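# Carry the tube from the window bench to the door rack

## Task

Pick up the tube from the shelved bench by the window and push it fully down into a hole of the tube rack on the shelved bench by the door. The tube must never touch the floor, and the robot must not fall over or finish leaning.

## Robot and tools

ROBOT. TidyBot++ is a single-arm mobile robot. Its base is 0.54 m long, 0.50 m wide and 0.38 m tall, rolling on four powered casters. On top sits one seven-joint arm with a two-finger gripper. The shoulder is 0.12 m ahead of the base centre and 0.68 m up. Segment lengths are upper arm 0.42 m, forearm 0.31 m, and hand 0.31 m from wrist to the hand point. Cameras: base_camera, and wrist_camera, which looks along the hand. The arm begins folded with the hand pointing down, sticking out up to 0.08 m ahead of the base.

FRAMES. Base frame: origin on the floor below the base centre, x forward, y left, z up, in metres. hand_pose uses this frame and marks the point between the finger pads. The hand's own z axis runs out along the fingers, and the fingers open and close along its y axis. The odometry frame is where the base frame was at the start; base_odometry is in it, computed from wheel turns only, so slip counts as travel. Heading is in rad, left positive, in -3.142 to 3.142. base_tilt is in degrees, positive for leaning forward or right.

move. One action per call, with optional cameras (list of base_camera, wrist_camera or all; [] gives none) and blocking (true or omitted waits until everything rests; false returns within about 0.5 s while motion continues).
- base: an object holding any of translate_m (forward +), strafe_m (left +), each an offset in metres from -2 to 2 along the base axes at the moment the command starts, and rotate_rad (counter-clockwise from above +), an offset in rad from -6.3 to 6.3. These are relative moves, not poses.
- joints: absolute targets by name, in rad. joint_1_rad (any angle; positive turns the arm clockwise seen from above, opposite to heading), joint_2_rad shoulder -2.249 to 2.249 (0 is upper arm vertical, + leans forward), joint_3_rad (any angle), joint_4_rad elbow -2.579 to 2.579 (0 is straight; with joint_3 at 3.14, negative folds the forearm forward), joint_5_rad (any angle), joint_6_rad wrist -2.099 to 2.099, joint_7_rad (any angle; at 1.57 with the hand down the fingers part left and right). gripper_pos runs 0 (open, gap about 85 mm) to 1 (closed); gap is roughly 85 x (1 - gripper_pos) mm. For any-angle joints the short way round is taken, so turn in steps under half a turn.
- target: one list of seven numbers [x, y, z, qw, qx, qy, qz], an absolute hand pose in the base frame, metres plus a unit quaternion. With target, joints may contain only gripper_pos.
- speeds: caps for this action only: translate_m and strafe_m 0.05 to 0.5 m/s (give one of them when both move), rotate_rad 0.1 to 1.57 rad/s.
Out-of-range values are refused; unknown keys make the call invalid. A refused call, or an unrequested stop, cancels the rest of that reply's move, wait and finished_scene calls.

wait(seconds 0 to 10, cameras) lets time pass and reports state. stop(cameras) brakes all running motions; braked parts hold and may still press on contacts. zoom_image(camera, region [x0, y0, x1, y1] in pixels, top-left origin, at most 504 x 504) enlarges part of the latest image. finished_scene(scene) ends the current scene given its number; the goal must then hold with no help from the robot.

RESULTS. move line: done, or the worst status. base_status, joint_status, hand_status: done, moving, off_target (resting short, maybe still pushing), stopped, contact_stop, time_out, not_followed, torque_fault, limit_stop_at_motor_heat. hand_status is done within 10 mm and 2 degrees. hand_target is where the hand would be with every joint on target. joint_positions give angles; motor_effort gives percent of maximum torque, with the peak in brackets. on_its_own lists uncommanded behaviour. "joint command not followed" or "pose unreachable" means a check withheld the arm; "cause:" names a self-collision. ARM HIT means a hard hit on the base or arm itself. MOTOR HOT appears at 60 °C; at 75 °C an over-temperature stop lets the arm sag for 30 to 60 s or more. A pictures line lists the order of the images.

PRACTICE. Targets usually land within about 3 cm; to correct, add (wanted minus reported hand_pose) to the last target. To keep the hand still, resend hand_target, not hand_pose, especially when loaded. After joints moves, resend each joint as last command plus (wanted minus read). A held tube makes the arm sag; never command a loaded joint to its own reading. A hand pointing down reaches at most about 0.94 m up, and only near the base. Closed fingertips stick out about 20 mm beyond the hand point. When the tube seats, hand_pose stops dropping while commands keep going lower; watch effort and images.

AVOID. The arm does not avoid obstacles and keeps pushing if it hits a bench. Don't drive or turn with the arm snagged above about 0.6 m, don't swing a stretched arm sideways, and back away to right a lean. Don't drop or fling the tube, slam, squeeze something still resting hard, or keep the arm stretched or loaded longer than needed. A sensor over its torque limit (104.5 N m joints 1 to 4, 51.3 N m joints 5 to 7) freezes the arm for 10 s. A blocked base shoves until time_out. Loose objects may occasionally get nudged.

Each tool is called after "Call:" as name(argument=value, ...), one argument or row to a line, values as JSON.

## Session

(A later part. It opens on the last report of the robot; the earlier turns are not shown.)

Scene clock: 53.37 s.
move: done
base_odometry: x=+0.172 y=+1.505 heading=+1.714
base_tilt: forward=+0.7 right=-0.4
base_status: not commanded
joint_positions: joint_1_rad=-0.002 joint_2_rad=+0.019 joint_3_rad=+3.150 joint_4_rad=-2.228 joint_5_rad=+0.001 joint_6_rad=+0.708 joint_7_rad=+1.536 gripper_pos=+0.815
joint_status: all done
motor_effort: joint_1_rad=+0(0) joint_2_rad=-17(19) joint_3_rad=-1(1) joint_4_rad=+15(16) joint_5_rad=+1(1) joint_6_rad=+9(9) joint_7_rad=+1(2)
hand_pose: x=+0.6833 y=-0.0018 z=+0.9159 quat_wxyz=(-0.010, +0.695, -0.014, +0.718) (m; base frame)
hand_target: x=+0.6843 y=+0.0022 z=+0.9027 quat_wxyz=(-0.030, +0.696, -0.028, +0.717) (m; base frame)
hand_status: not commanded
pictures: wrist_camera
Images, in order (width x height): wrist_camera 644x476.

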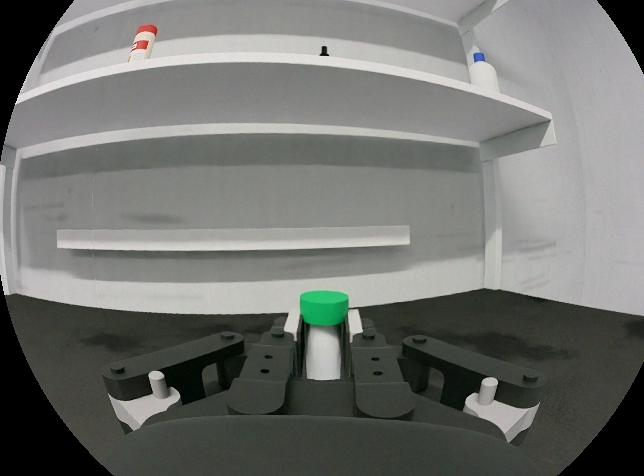

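Call:
move(
  joints={"joint_2_rad":0.060,"joint_4_rad":-2.268,"joint_6_rad":0.788},
  cameras=[],
)

Call:
move(
  joints={"joint_2_rad":0.074,"joint_4_rad":-2.284,"joint_6_rad":0.818},
  cameras=["wrist_camera"],
)

Scene clock: 54.13 s.
move: done
base_odometry: x=+0.172 y=+1.505 heading=+1.714
base_tilt: forward=+0.7 right=-0.3
base_status: not commanded
joint_positions: joint_1_rad=-0.002 joint_2_rad=+0.033 joint_3_rad=+3.150 joint_4_rad=-2.245 joint_5_rad=+0.001 joint_6_rad=+0.738 joint_7_rad=+1.536 gripper_pos=+0.815
joint_status: all done
motor_effort: joint_1_rad=+0(0) joint_2_rad=-18(19) joint_3_rad=-1(1) joint_4_rad=+15(16) joint_5_rad=+0(1) joint_6_rad=+9(10) joint_7_rad=+1(1)
hand_pose: x=+0.6831 y=-0.0017 z=+0.9081 quat_wxyz=(-0.010, +0.696, -0.014, +0.718) (m; base frame)
hand_target: x=+0.6838 y=+0.0022 z=+0.8955 quat_wxyz=(-0.030, +0.696, -0.028, +0.717) (m; base frame)
hand_status: not commanded
pictures: none
No camera images: "cameras" was empty.

Scene clock: 54.73 s.
move: done
base_odometry: x=+0.172 y=+1.505 heading=+1.714
base_tilt: forward=+0.7 right=-0.3
base_status: not commanded
joint_positions: joint_1_rad=-0.002 joint_2_rad=+0.047 joint_3_rad=+3.150 joint_4_rad=-2.261 joint_5_rad=+0.001 joint_6_rad=+0.767 joint_7_rad=+1.536 gripper_pos=+0.815
joint_status: all done
motor_effort: joint_1_rad=-1(1) joint_2_rad=-18(19) joint_3_rad=+0(1) joint_4_rad=+14(15) joint_5_rad=+1(1) joint_6_rad=+9(10) joint_7_rad=+1(1)
hand_pose: x=+0.6828 y=-0.0017 z=+0.9002 quat_wxyz=(-0.010, +0.696, -0.014, +0.718) (m; base frame)
hand_target: x=+0.6831 y=+0.0022 z=+0.8883 quat_wxyz=(-0.030, +0.696, -0.028, +0.717) (m; base frame)
hand_status: not commanded
pictures: wrist_camera
Images, in order (width x height): wrist_camera 644x476.

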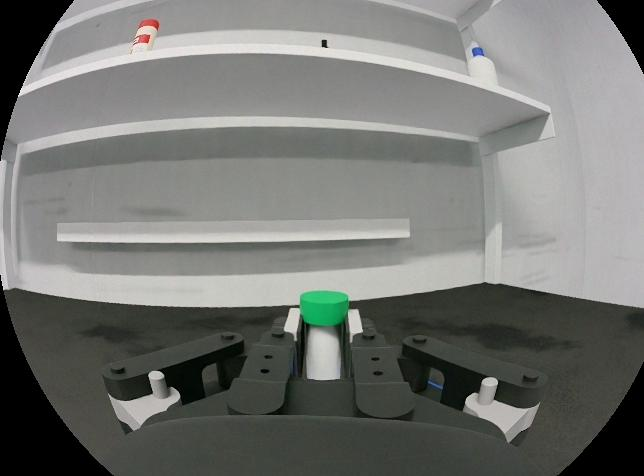

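Call:
zoom_image(
  camera="wrist_camera",
  region=[200, 280, 480, 420],
)

Scaled by 1.800.

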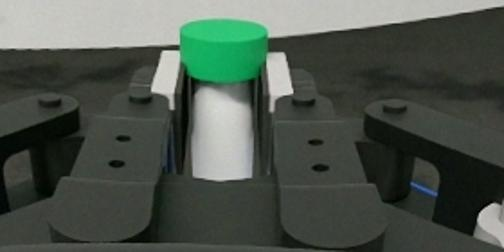

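Call:
zoom_image(
  camera="wrist_camera",
  region=[380, 350, 480, 410],
)

Call:
zoom_image(
  camera="wrist_camera",
  region=[190, 340, 320, 410],
)

Scaled by 5.040.

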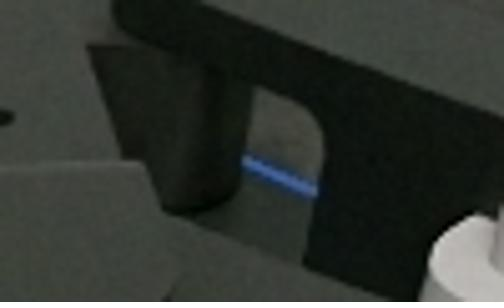

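Scaled by 3.877.

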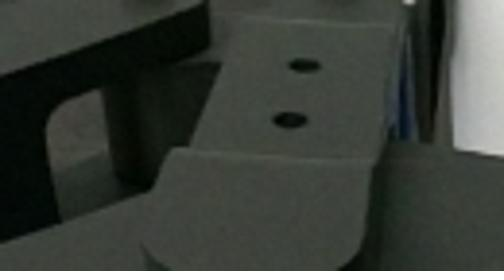

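Call:
move(
  joints={"joint_2_rad":-0.04,"joint_4_rad":-2.14,"joint_6_rad":0.57},
  cameras=[],
)

Call:
move(
  base={"translate_m":-0.063},
  joints={"joint_2_rad":-0.4,"joint_4_rad":-2.0,"joint_6_rad":-0.5},
  cameras=["wrist_camera"],
)

Call:
zoom_image(
  camera="wrist_camera",
  region=[200, 200, 480, 420],
)

Scene clock: 57.00 s.
move: done
base_odometry: x=+0.172 y=+1.505 heading=+1.714
base_tilt: forward=+0.7 right=-0.3
base_status: not commanded
joint_positions: joint_1_rad=-0.002 joint_2_rad=-0.021 joint_3_rad=+3.150 joint_4_rad=-2.148 joint_5_rad=+0.001 joint_6_rad=+0.624 joint_7_rad=+1.536 gripper_pos=+0.815
joint_status: all done
motor_effort: joint_1_rad=+0(1) joint_2_rad=-18(20) joint_3_rad=+0(1) joint_4_rad=+16(17) joint_5_rad=+0(1) joint_6_rad=+9(10) joint_7_rad=+1(1)
hand_pose: x=+0.6877 y=-0.0019 z=+0.9573 quat_wxyz=(-0.010, +0.683, -0.013, +0.730) (m; base frame)
hand_target: x=+0.6846 y=+0.0023 z=+0.9562 quat_wxyz=(-0.030, +0.692, -0.027, +0.721) (m; base frame)
hand_status: not commanded
pictures: none
No camera images: "cameras" was empty.

Scene clock: 59.00 s.
move: done
base_odometry: x=+0.181 y=+1.443 heading=+1.715
base_tilt: forward=+0.7 right=-0.3
base_status: done
joint_positions: joint_1_rad=-0.002 joint_2_rad=-0.384 joint_3_rad=+3.149 joint_4_rad=-2.016 joint_5_rad=+0.001 joint_6_rad=-0.443 joint_7_rad=+1.536 gripper_pos=+0.815
joint_status: all done
motor_effort: joint_1_rad=+0(1) joint_2_rad=-7(21) joint_3_rad=+0(2) joint_4_rad=+18(18) joint_5_rad=+0(1) joint_6_rad=+8(10) joint_7_rad=+0(2)
hand_pose: x=+0.5477 y=-0.0016 z=+0.9022 quat_wxyz=(-0.008, +0.861, -0.018, +0.508) (m; base frame)
hand_target: x=+0.5381 y=+0.0021 z=+0.9030 quat_wxyz=(-0.020, +0.867, -0.034, +0.497) (m; base frame)
hand_status: not commanded
pictures: wrist_camera
Images, in order (width x height): wrist_camera 644x476.

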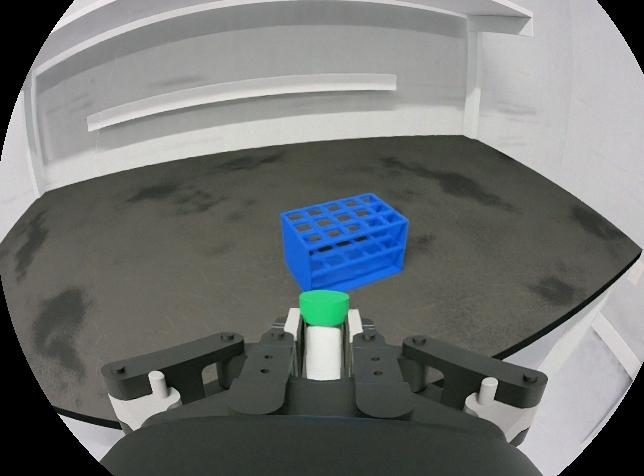

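Scaled by 1.800.

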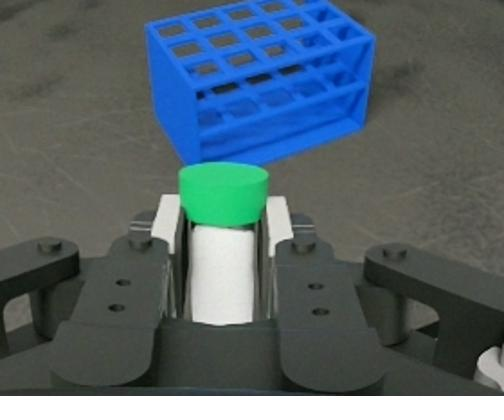

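Call:
zoom_image(
  camera="wrist_camera",
  region=[270, 180, 420, 300],
)

Scaled by 3.360.

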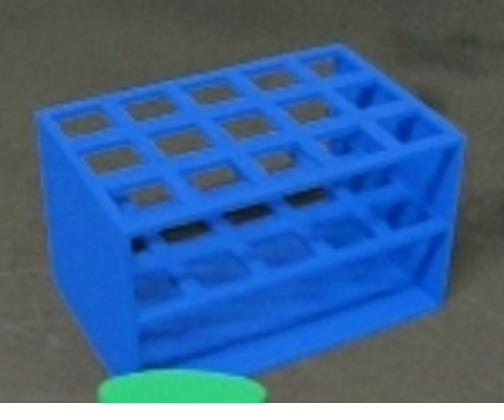

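Call:
move(
  joints={"joint_2_rad":-0.054,"joint_4_rad":-2.138,"joint_6_rad":0.55},
  cameras=[],
)

Call:
move(
  base={"translate_m":0.0627},
  cameras=[],
)

Call:
move(
  joints={"joint_2_rad":0.018,"joint_4_rad":-2.218,"joint_6_rad":0.696},
  cameras=["wrist_camera"],
)

Scene clock: 62.63 s.
move: done
base_odometry: x=+0.181 y=+1.443 heading=+1.715
base_tilt: forward=+0.7 right=-0.4
base_status: not commanded
joint_positions: joint_1_rad=-0.002 joint_2_rad=-0.073 joint_3_rad=+3.149 joint_4_rad=-2.111 joint_5_rad=+0.001 joint_6_rad=+0.488 joint_7_rad=+1.536 gripper_pos=+0.815
joint_status: all done
motor_effort: joint_1_rad=+0(1) joint_2_rad=-16(18) joint_3_rad=-1(1) joint_4_rad=+17(19) joint_5_rad=+0(1) joint_6_rad=+9(10) joint_7_rad=+0(2)
hand_pose: x=+0.6802 y=-0.0019 z=+0.9664 quat_wxyz=(-0.010, +0.700, -0.014, +0.714) (m; base frame)
hand_target: x=+0.6812 y=+0.0023 z=+0.9590 quat_wxyz=(-0.030, +0.693, -0.027, +0.719) (m; base frame)
hand_status: not commanded
pictures: none
No camera images: "cameras" was empty.

Scene clock: 63.70 s.
move: done
base_odometry: x=+0.172 y=+1.505 heading=+1.714
base_tilt: forward=+0.7 right=-0.3
base_status: done
joint_positions: joint_1_rad=-0.002 joint_2_rad=-0.067 joint_3_rad=+3.149 joint_4_rad=-2.113 joint_5_rad=+0.001 joint_6_rad=+0.492 joint_7_rad=+1.536 gripper_pos=+0.815
joint_status: not commanded
motor_effort: joint_1_rad=+0(1) joint_2_rad=-16(19) joint_3_rad=+0(1) joint_4_rad=+17(18) joint_5_rad=+1(1) joint_6_rad=+9(10) joint_7_rad=+0(1)
hand_pose: x=+0.6818 y=-0.0019 z=+0.9627 quat_wxyz=(-0.010, +0.701, -0.014, +0.713) (m; base frame)
hand_target: x=+0.6812 y=+0.0023 z=+0.9590 quat_wxyz=(-0.030, +0.693, -0.027, +0.719) (m; base frame)
hand_status: not commanded
pictures: none
No camera images: "cameras" was empty.

Scene clock: 64.87 s.
move: done
base_odometry: x=+0.172 y=+1.505 heading=+1.714
base_tilt: forward=+0.6 right=-0.3
base_status: not commanded
joint_positions: joint_1_rad=-0.002 joint_2_rad=-0.001 joint_3_rad=+3.149 joint_4_rad=-2.197 joint_5_rad=+0.001 joint_6_rad=+0.638 joint_7_rad=+1.536 gripper_pos=+0.815
joint_status: all done
motor_effort: joint_1_rad=-1(1) joint_2_rad=-18(20) joint_3_rad=-1(1) joint_4_rad=+16(17) joint_5_rad=+0(1) joint_6_rad=+9(10) joint_7_rad=+0(2)
hand_pose: x=+0.6850 y=-0.0017 z=+0.9225 quat_wxyz=(-0.010, +0.703, -0.014, +0.711) (m; base frame)
hand_target: x=+0.6850 y=+0.0022 z=+0.9180 quat_wxyz=(-0.030, +0.696, -0.028, +0.717) (m; base frame)
hand_status: not commanded
pictures: wrist_camera
Images, in order (width x height): wrist_camera 644x476.

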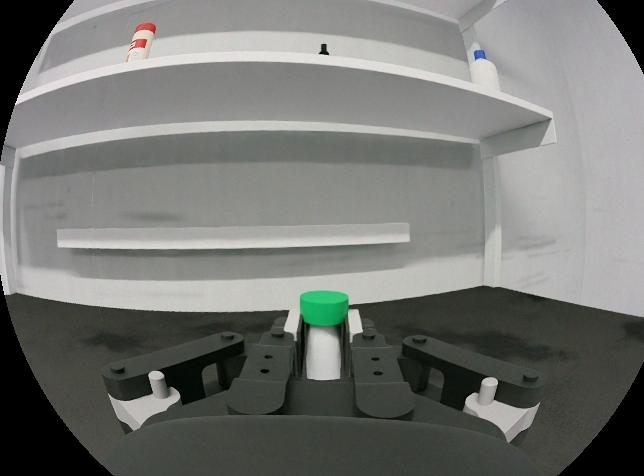

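Call:
move(
  joints={"joint_2_rad":0.046,"joint_4_rad":-2.254,"joint_6_rad":0.762},
  cameras=[],
)

Call:
move(
  joints={"joint_2_rad":0.074,"joint_4_rad":-2.286,"joint_6_rad":0.820},
  cameras=[],
)

Call:
move(
  joints={"joint_2_rad":0.09,"joint_4_rad":-2.304,"joint_6_rad":0.853},
  cameras=["wrist_camera"],
)

Call:
zoom_image(
  camera="wrist_camera",
  region=[180, 280, 480, 430],
)

Scene clock: 65.77 s.
move: done
base_odometry: x=+0.172 y=+1.505 heading=+1.714
base_tilt: forward=+0.7 right=-0.3
base_status: not commanded
joint_positions: joint_1_rad=-0.002 joint_2_rad=+0.022 joint_3_rad=+3.149 joint_4_rad=-2.232 joint_5_rad=+0.001 joint_6_rad=+0.709 joint_7_rad=+1.536 gripper_pos=+0.815
joint_status: all done
motor_effort: joint_1_rad=+0(0) joint_2_rad=-18(19) joint_3_rad=+0(1) joint_4_rad=+16(16) joint_5_rad=+0(1) joint_6_rad=+9(10) joint_7_rad=+0(1)
hand_pose: x=+0.6832 y=-0.0017 z=+0.9120 quat_wxyz=(-0.010, +0.698, -0.014, +0.716) (m; base frame)
hand_target: x=+0.6839 y=+0.0022 z=+0.9029 quat_wxyz=(-0.030, +0.695, -0.028, +0.718) (m; base frame)
hand_status: not commanded
pictures: none
No camera images: "cameras" was empty.

Scene clock: 66.47 s.
move: done
base_odometry: x=+0.172 y=+1.505 heading=+1.714
base_tilt: forward=+0.6 right=-0.4
base_status: not commanded
joint_positions: joint_1_rad=-0.002 joint_2_rad=+0.049 joint_3_rad=+3.149 joint_4_rad=-2.264 joint_5_rad=+0.001 joint_6_rad=+0.768 joint_7_rad=+1.536 gripper_pos=+0.815
joint_status: all done
motor_effort: joint_1_rad=+0(0) joint_2_rad=-18(19) joint_3_rad=+0(1) joint_4_rad=+15(16) joint_5_rad=+1(1) joint_6_rad=+9(10) joint_7_rad=+0(1)
hand_pose: x=+0.6825 y=-0.0016 z=+0.8973 quat_wxyz=(-0.010, +0.698, -0.014, +0.716) (m; base frame)
hand_target: x=+0.6827 y=+0.0022 z=+0.8879 quat_wxyz=(-0.030, +0.696, -0.028, +0.717) (m; base frame)
hand_status: not commanded
pictures: none
No camera images: "cameras" was empty.

Scene clock: 67.07 s.
move: done
base_odometry: x=+0.172 y=+1.505 heading=+1.714
base_tilt: forward=+0.6 right=-0.4
base_status: not commanded
joint_positions: joint_1_rad=-0.002 joint_2_rad=+0.064 joint_3_rad=+3.149 joint_4_rad=-2.282 joint_5_rad=+0.001 joint_6_rad=+0.801 joint_7_rad=+1.536 gripper_pos=+0.815
joint_status: all done
motor_effort: joint_1_rad=+0(0) joint_2_rad=-18(20) joint_3_rad=-1(1) joint_4_rad=+14(15) joint_5_rad=+0(1) joint_6_rad=+9(9) joint_7_rad=+1(1)
hand_pose: x=+0.6817 y=-0.0016 z=+0.8902 quat_wxyz=(-0.010, +0.697, -0.013, +0.716) (m; base frame)
hand_target: x=+0.6817 y=+0.0022 z=+0.8796 quat_wxyz=(-0.030, +0.696, -0.028, +0.717) (m; base frame)
hand_status: not commanded
pictures: wrist_camera
Images, in order (width x height): wrist_camera 644x476.

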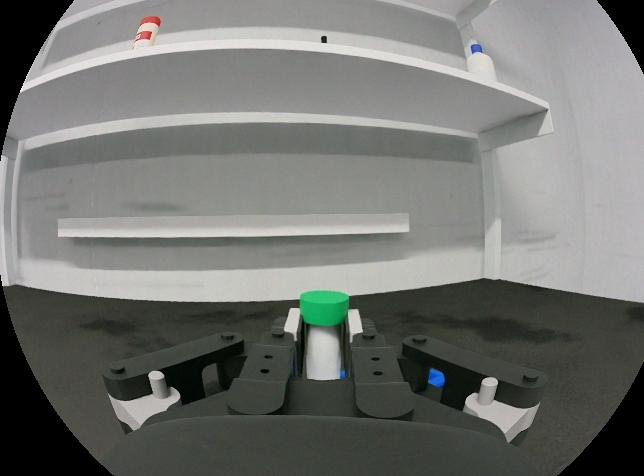

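Scaled by 1.680.

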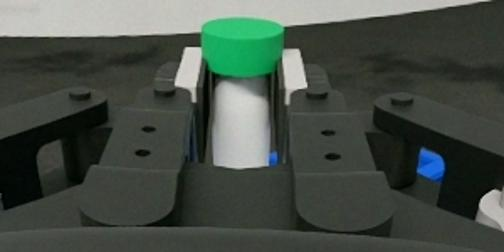

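Call:
move(
  joints={"joint_2_rad":0.104,"joint_4_rad":-2.320,"joint_6_rad":0.883},
  cameras=[],
)

Call:
move(
  joints={"joint_2_rad":0.118,"joint_4_rad":-2.336,"joint_6_rad":0.913},
  cameras=["wrist_camera"],
)

Call:
zoom_image(
  camera="wrist_camera",
  region=[180, 280, 480, 430],
)

Scene clock: 67.80 s.
move: done
base_odometry: x=+0.172 y=+1.505 heading=+1.714
base_tilt: forward=+0.7 right=-0.3
base_status: not commanded
joint_positions: joint_1_rad=-0.002 joint_2_rad=+0.075 joint_3_rad=+3.149 joint_4_rad=-2.297 joint_5_rad=+0.001 joint_6_rad=+0.833 joint_7_rad=+1.536 gripper_pos=+0.815
joint_status: all done
motor_effort: joint_1_rad=+0(0) joint_2_rad=-18(19) joint_3_rad=-1(1) joint_4_rad=+14(14) joint_5_rad=+0(1) joint_6_rad=+8(10) joint_7_rad=+1(1)
hand_pose: x=+0.6805 y=-0.0015 z=+0.8854 quat_wxyz=(-0.010, +0.696, -0.013, +0.718) (m; base frame)
hand_target: x=+0.6805 y=+0.0022 z=+0.8727 quat_wxyz=(-0.030, +0.696, -0.028, +0.717) (m; base frame)
hand_status: not commanded
pictures: none
No camera images: "cameras" was empty.

Scene clock: 68.37 s.
move: done
base_odometry: x=+0.172 y=+1.505 heading=+1.714
base_tilt: forward=+0.7 right=-0.3
base_status: not commanded
joint_positions: joint_1_rad=-0.002 joint_2_rad=+0.085 joint_3_rad=+3.149 joint_4_rad=-2.308 joint_5_rad=+0.001 joint_6_rad=+0.869 joint_7_rad=+1.536 gripper_pos=+0.815
joint_status: all done
motor_effort: joint_1_rad=+0(1) joint_2_rad=-18(18) joint_3_rad=-1(1) joint_4_rad=+13(14) joint_5_rad=+0(1) joint_6_rad=+8(8) joint_7_rad=+1(1)
hand_pose: x=+0.6798 y=-0.0015 z=+0.8852 quat_wxyz=(-0.010, +0.690, -0.013, +0.723) (m; base frame)
hand_target: x=+0.6792 y=+0.0022 z=+0.8660 quat_wxyz=(-0.030, +0.696, -0.028, +0.717) (m; base frame)
hand_status: not commanded
pictures: wrist_camera
Images, in order (width x height): wrist_camera 644x476.

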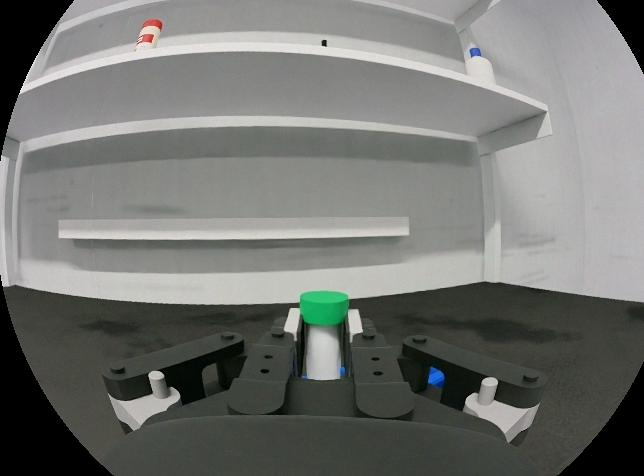

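Scaled by 1.680.

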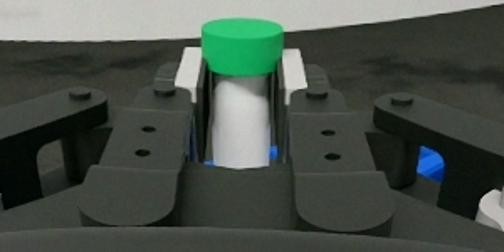

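Call:
move(
  joints={"joint_2_rad":0.10,"joint_4_rad":-2.318,"joint_6_rad":0.878},
  cameras=[],
)

Call:
move(
  joints={"gripper_pos":0.72},
  cameras=["wrist_camera"],
)

Call:
zoom_image(
  camera="wrist_camera",
  region=[180, 280, 480, 430],
)

Scene clock: 69.23 s.
move: done
base_odometry: x=+0.172 y=+1.505 heading=+1.714
base_tilt: forward=+0.6 right=-0.3
base_status: not commanded
joint_positions: joint_1_rad=-0.002 joint_2_rad=+0.085 joint_3_rad=+3.149 joint_4_rad=-2.308 joint_5_rad=+0.001 joint_6_rad=+0.868 joint_7_rad=+1.536 gripper_pos=+0.815
joint_status: all done
motor_effort: joint_1_rad=+0(1) joint_2_rad=-18(18) joint_3_rad=-1(1) joint_4_rad=+13(14) joint_5_rad=+0(1) joint_6_rad=+9(9) joint_7_rad=+0(1)
hand_pose: x=+0.6798 y=-0.0015 z=+0.8852 quat_wxyz=(-0.010, +0.690, -0.013, +0.723) (m; base frame)
hand_target: x=+0.6803 y=+0.0022 z=+0.8745 quat_wxyz=(-0.030, +0.696, -0.028, +0.717) (m; base frame)
hand_status: not commanded
pictures: none
No camera images: "cameras" was empty.

Scene clock: 69.90 s.
move: done
base_odometry: x=+0.172 y=+1.505 heading=+1.714
base_tilt: forward=+0.6 right=-0.3
base_status: not commanded
joint_positions: joint_1_rad=-0.002 joint_2_rad=+0.085 joint_3_rad=+3.149 joint_4_rad=-2.308 joint_5_rad=+0.001 joint_6_rad=+0.868 joint_7_rad=+1.536 gripper_pos=+0.720
joint_status: all done
motor_effort: joint_1_rad=+0(1) joint_2_rad=-18(19) joint_3_rad=-1(1) joint_4_rad=+13(14) joint_5_rad=+1(1) joint_6_rad=+9(9) joint_7_rad=+0(1)
hand_pose: x=+0.6798 y=-0.0015 z=+0.8852 quat_wxyz=(-0.010, +0.690, -0.013, +0.723) (m; base frame)
hand_target: x=+0.6803 y=+0.0022 z=+0.8745 quat_wxyz=(-0.030, +0.696, -0.028, +0.717) (m; base frame)
hand_status: not commanded
pictures: wrist_camera
Images, in order (width x height): wrist_camera 644x476.

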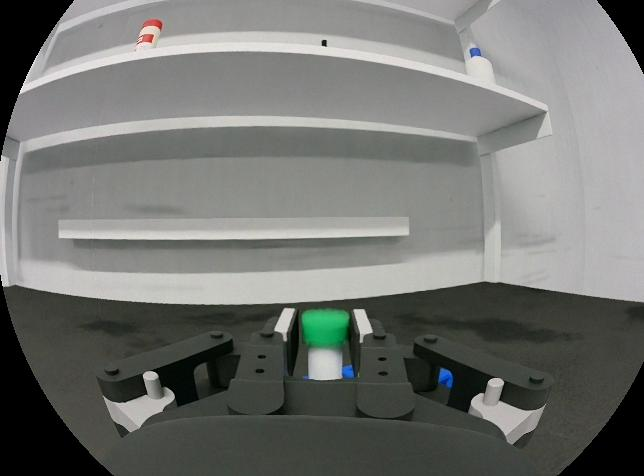

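Scaled by 1.680.

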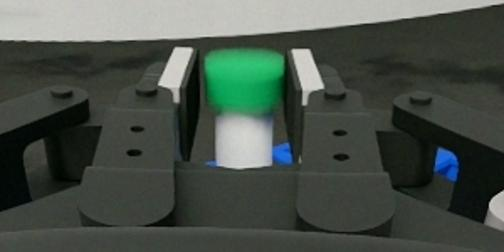

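It's dropping further into the hole. Open, then look.

Call:
move(
  joints={"gripper_pos":0.4},
  cameras=["wrist_camera"],
)

Call:
zoom_image(
  camera="wrist_camera",
  region=[180, 280, 480, 430],
)

Scene clock: 70.80 s.
move: done
base_odometry: x=+0.172 y=+1.505 heading=+1.714
base_tilt: forward=+0.7 right=-0.3
base_status: not commanded
joint_positions: joint_1_rad=-0.002 joint_2_rad=+0.085 joint_3_rad=+3.149 joint_4_rad=-2.308 joint_5_rad=+0.001 joint_6_rad=+0.868 joint_7_rad=+1.536 gripper_pos=+0.400
joint_status: all done
motor_effort: joint_1_rad=+0(1) joint_2_rad=-18(19) joint_3_rad=-1(1) joint_4_rad=+14(14) joint_5_rad=+1(1) joint_6_rad=+9(9) joint_7_rad=+0(1)
hand_pose: x=+0.6798 y=-0.0015 z=+0.8852 quat_wxyz=(-0.010, +0.690, -0.013, +0.723) (m; base frame)
hand_target: x=+0.6803 y=+0.0022 z=+0.8745 quat_wxyz=(-0.030, +0.696, -0.028, +0.717) (m; base frame)
hand_status: not commanded
pictures: wrist_camera
Images, in order (width x height): wrist_camera 644x476.

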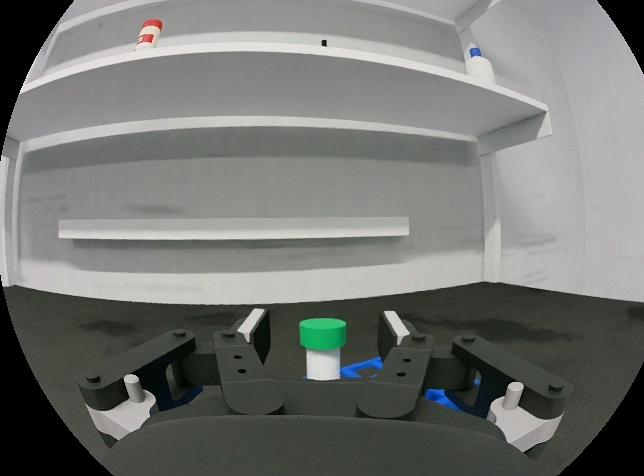

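Scaled by 1.680.

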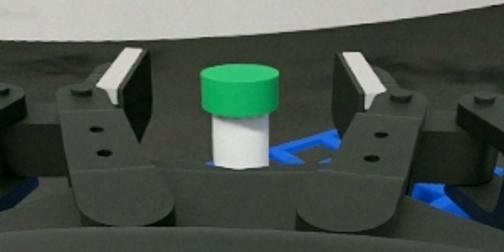

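Call:
move(
  joints={"joint_2_rad":0.02,"joint_4_rad":-2.218,"joint_6_rad":0.72},
  cameras=[],
)

Call:
move(
  base={"translate_m":-0.13},
  cameras=[],
)

Call:
move(
  joints={"joint_2_rad":-0.2,"joint_4_rad":-2.1,"joint_6_rad":-0.2},
  cameras=["wrist_camera"],
)

Call:
zoom_image(
  camera="wrist_camera",
  region=[220, 160, 460, 360],
)

Scene clock: 72.00 s.
move: done
base_odometry: x=+0.172 y=+1.505 heading=+1.714
base_tilt: forward=+0.7 right=-0.4
base_status: not commanded
joint_positions: joint_1_rad=-0.002 joint_2_rad=+0.041 joint_3_rad=+3.149 joint_4_rad=-2.226 joint_5_rad=+0.001 joint_6_rad=+0.771 joint_7_rad=+1.536 gripper_pos=+0.400
joint_status: all done
motor_effort: joint_1_rad=+0(1) joint_2_rad=-18(21) joint_3_rad=-1(1) joint_4_rad=+15(16) joint_5_rad=+0(1) joint_6_rad=+9(10) joint_7_rad=+0(1)
hand_pose: x=+0.6879 y=-0.0016 z=+0.9242 quat_wxyz=(-0.010, +0.680, -0.013, +0.733) (m; base frame)
hand_target: x=+0.6852 y=+0.0022 z=+0.9244 quat_wxyz=(-0.030, +0.688, -0.027, +0.725) (m; base frame)
hand_status: not commanded
pictures: none
No camera images: "cameras" was empty.

Scene clock: 73.40 s.
move: done
base_odometry: x=+0.191 y=+1.377 heading=+1.714
base_tilt: forward=+0.6 right=-0.3
base_status: done
joint_positions: joint_1_rad=-0.002 joint_2_rad=+0.034 joint_3_rad=+3.149 joint_4_rad=-2.226 joint_5_rad=+0.001 joint_6_rad=+0.770 joint_7_rad=+1.536 gripper_pos=+0.400
joint_status: not commanded
motor_effort: joint_1_rad=+0(1) joint_2_rad=-18(21) joint_3_rad=+0(2) joint_4_rad=+15(16) joint_5_rad=+1(1) joint_6_rad=+9(9) joint_7_rad=+0(1)
hand_pose: x=+0.6863 y=-0.0015 z=+0.9278 quat_wxyz=(-0.011, +0.678, -0.013, +0.735) (m; base frame)
hand_target: x=+0.6852 y=+0.0022 z=+0.9244 quat_wxyz=(-0.030, +0.688, -0.027, +0.725) (m; base frame)
hand_status: not commanded
pictures: none
No camera images: "cameras" was empty.

Scene clock: 75.13 s.
move: done
base_odometry: x=+0.191 y=+1.377 heading=+1.714
base_tilt: forward=+0.7 right=-0.3
base_status: not commanded
joint_positions: joint_1_rad=-0.002 joint_2_rad=-0.180 joint_3_rad=+3.149 joint_4_rad=-2.115 joint_5_rad=+0.001 joint_6_rad=-0.142 joint_7_rad=+1.536 gripper_pos=+0.400
joint_status: all done
motor_effort: joint_1_rad=+0(1) joint_2_rad=-13(19) joint_3_rad=+0(1) joint_4_rad=+17(18) joint_5_rad=+0(1) joint_6_rad=+7(10) joint_7_rad=+1(2)
hand_pose: x=+0.6096 y=-0.0014 z=+0.8326 quat_wxyz=(-0.008, +0.862, -0.017, +0.507) (m; base frame)
hand_target: x=+0.6016 y=+0.0022 z=+0.8354 quat_wxyz=(-0.020, +0.867, -0.034, +0.497) (m; base frame)
hand_status: not commanded
pictures: wrist_camera
Images, in order (width x height): wrist_camera 644x476.

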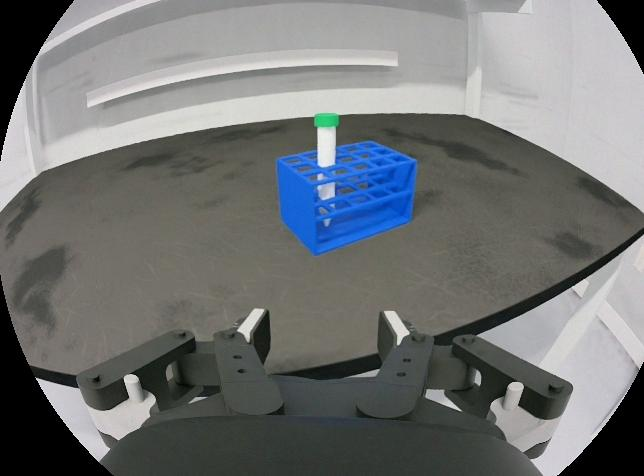

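Scaled by 2.100.

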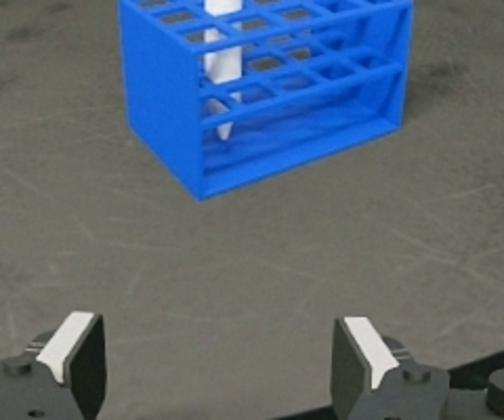

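Call:
zoom_image(
  camera="wrist_camera",
  region=[265, 100, 425, 260],
)

Scaled by 3.150.

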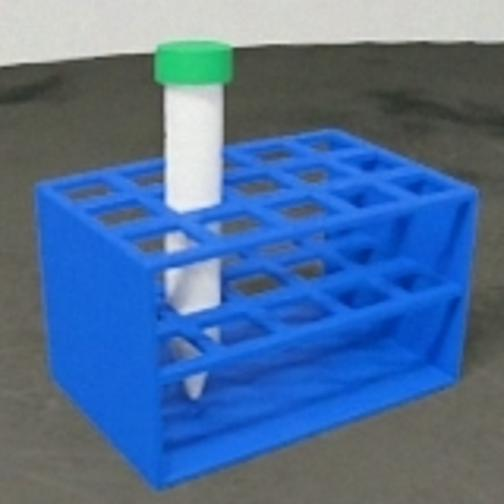

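Call:
finished_scene(
  scene=2,
)

The scene is finished: the task was done.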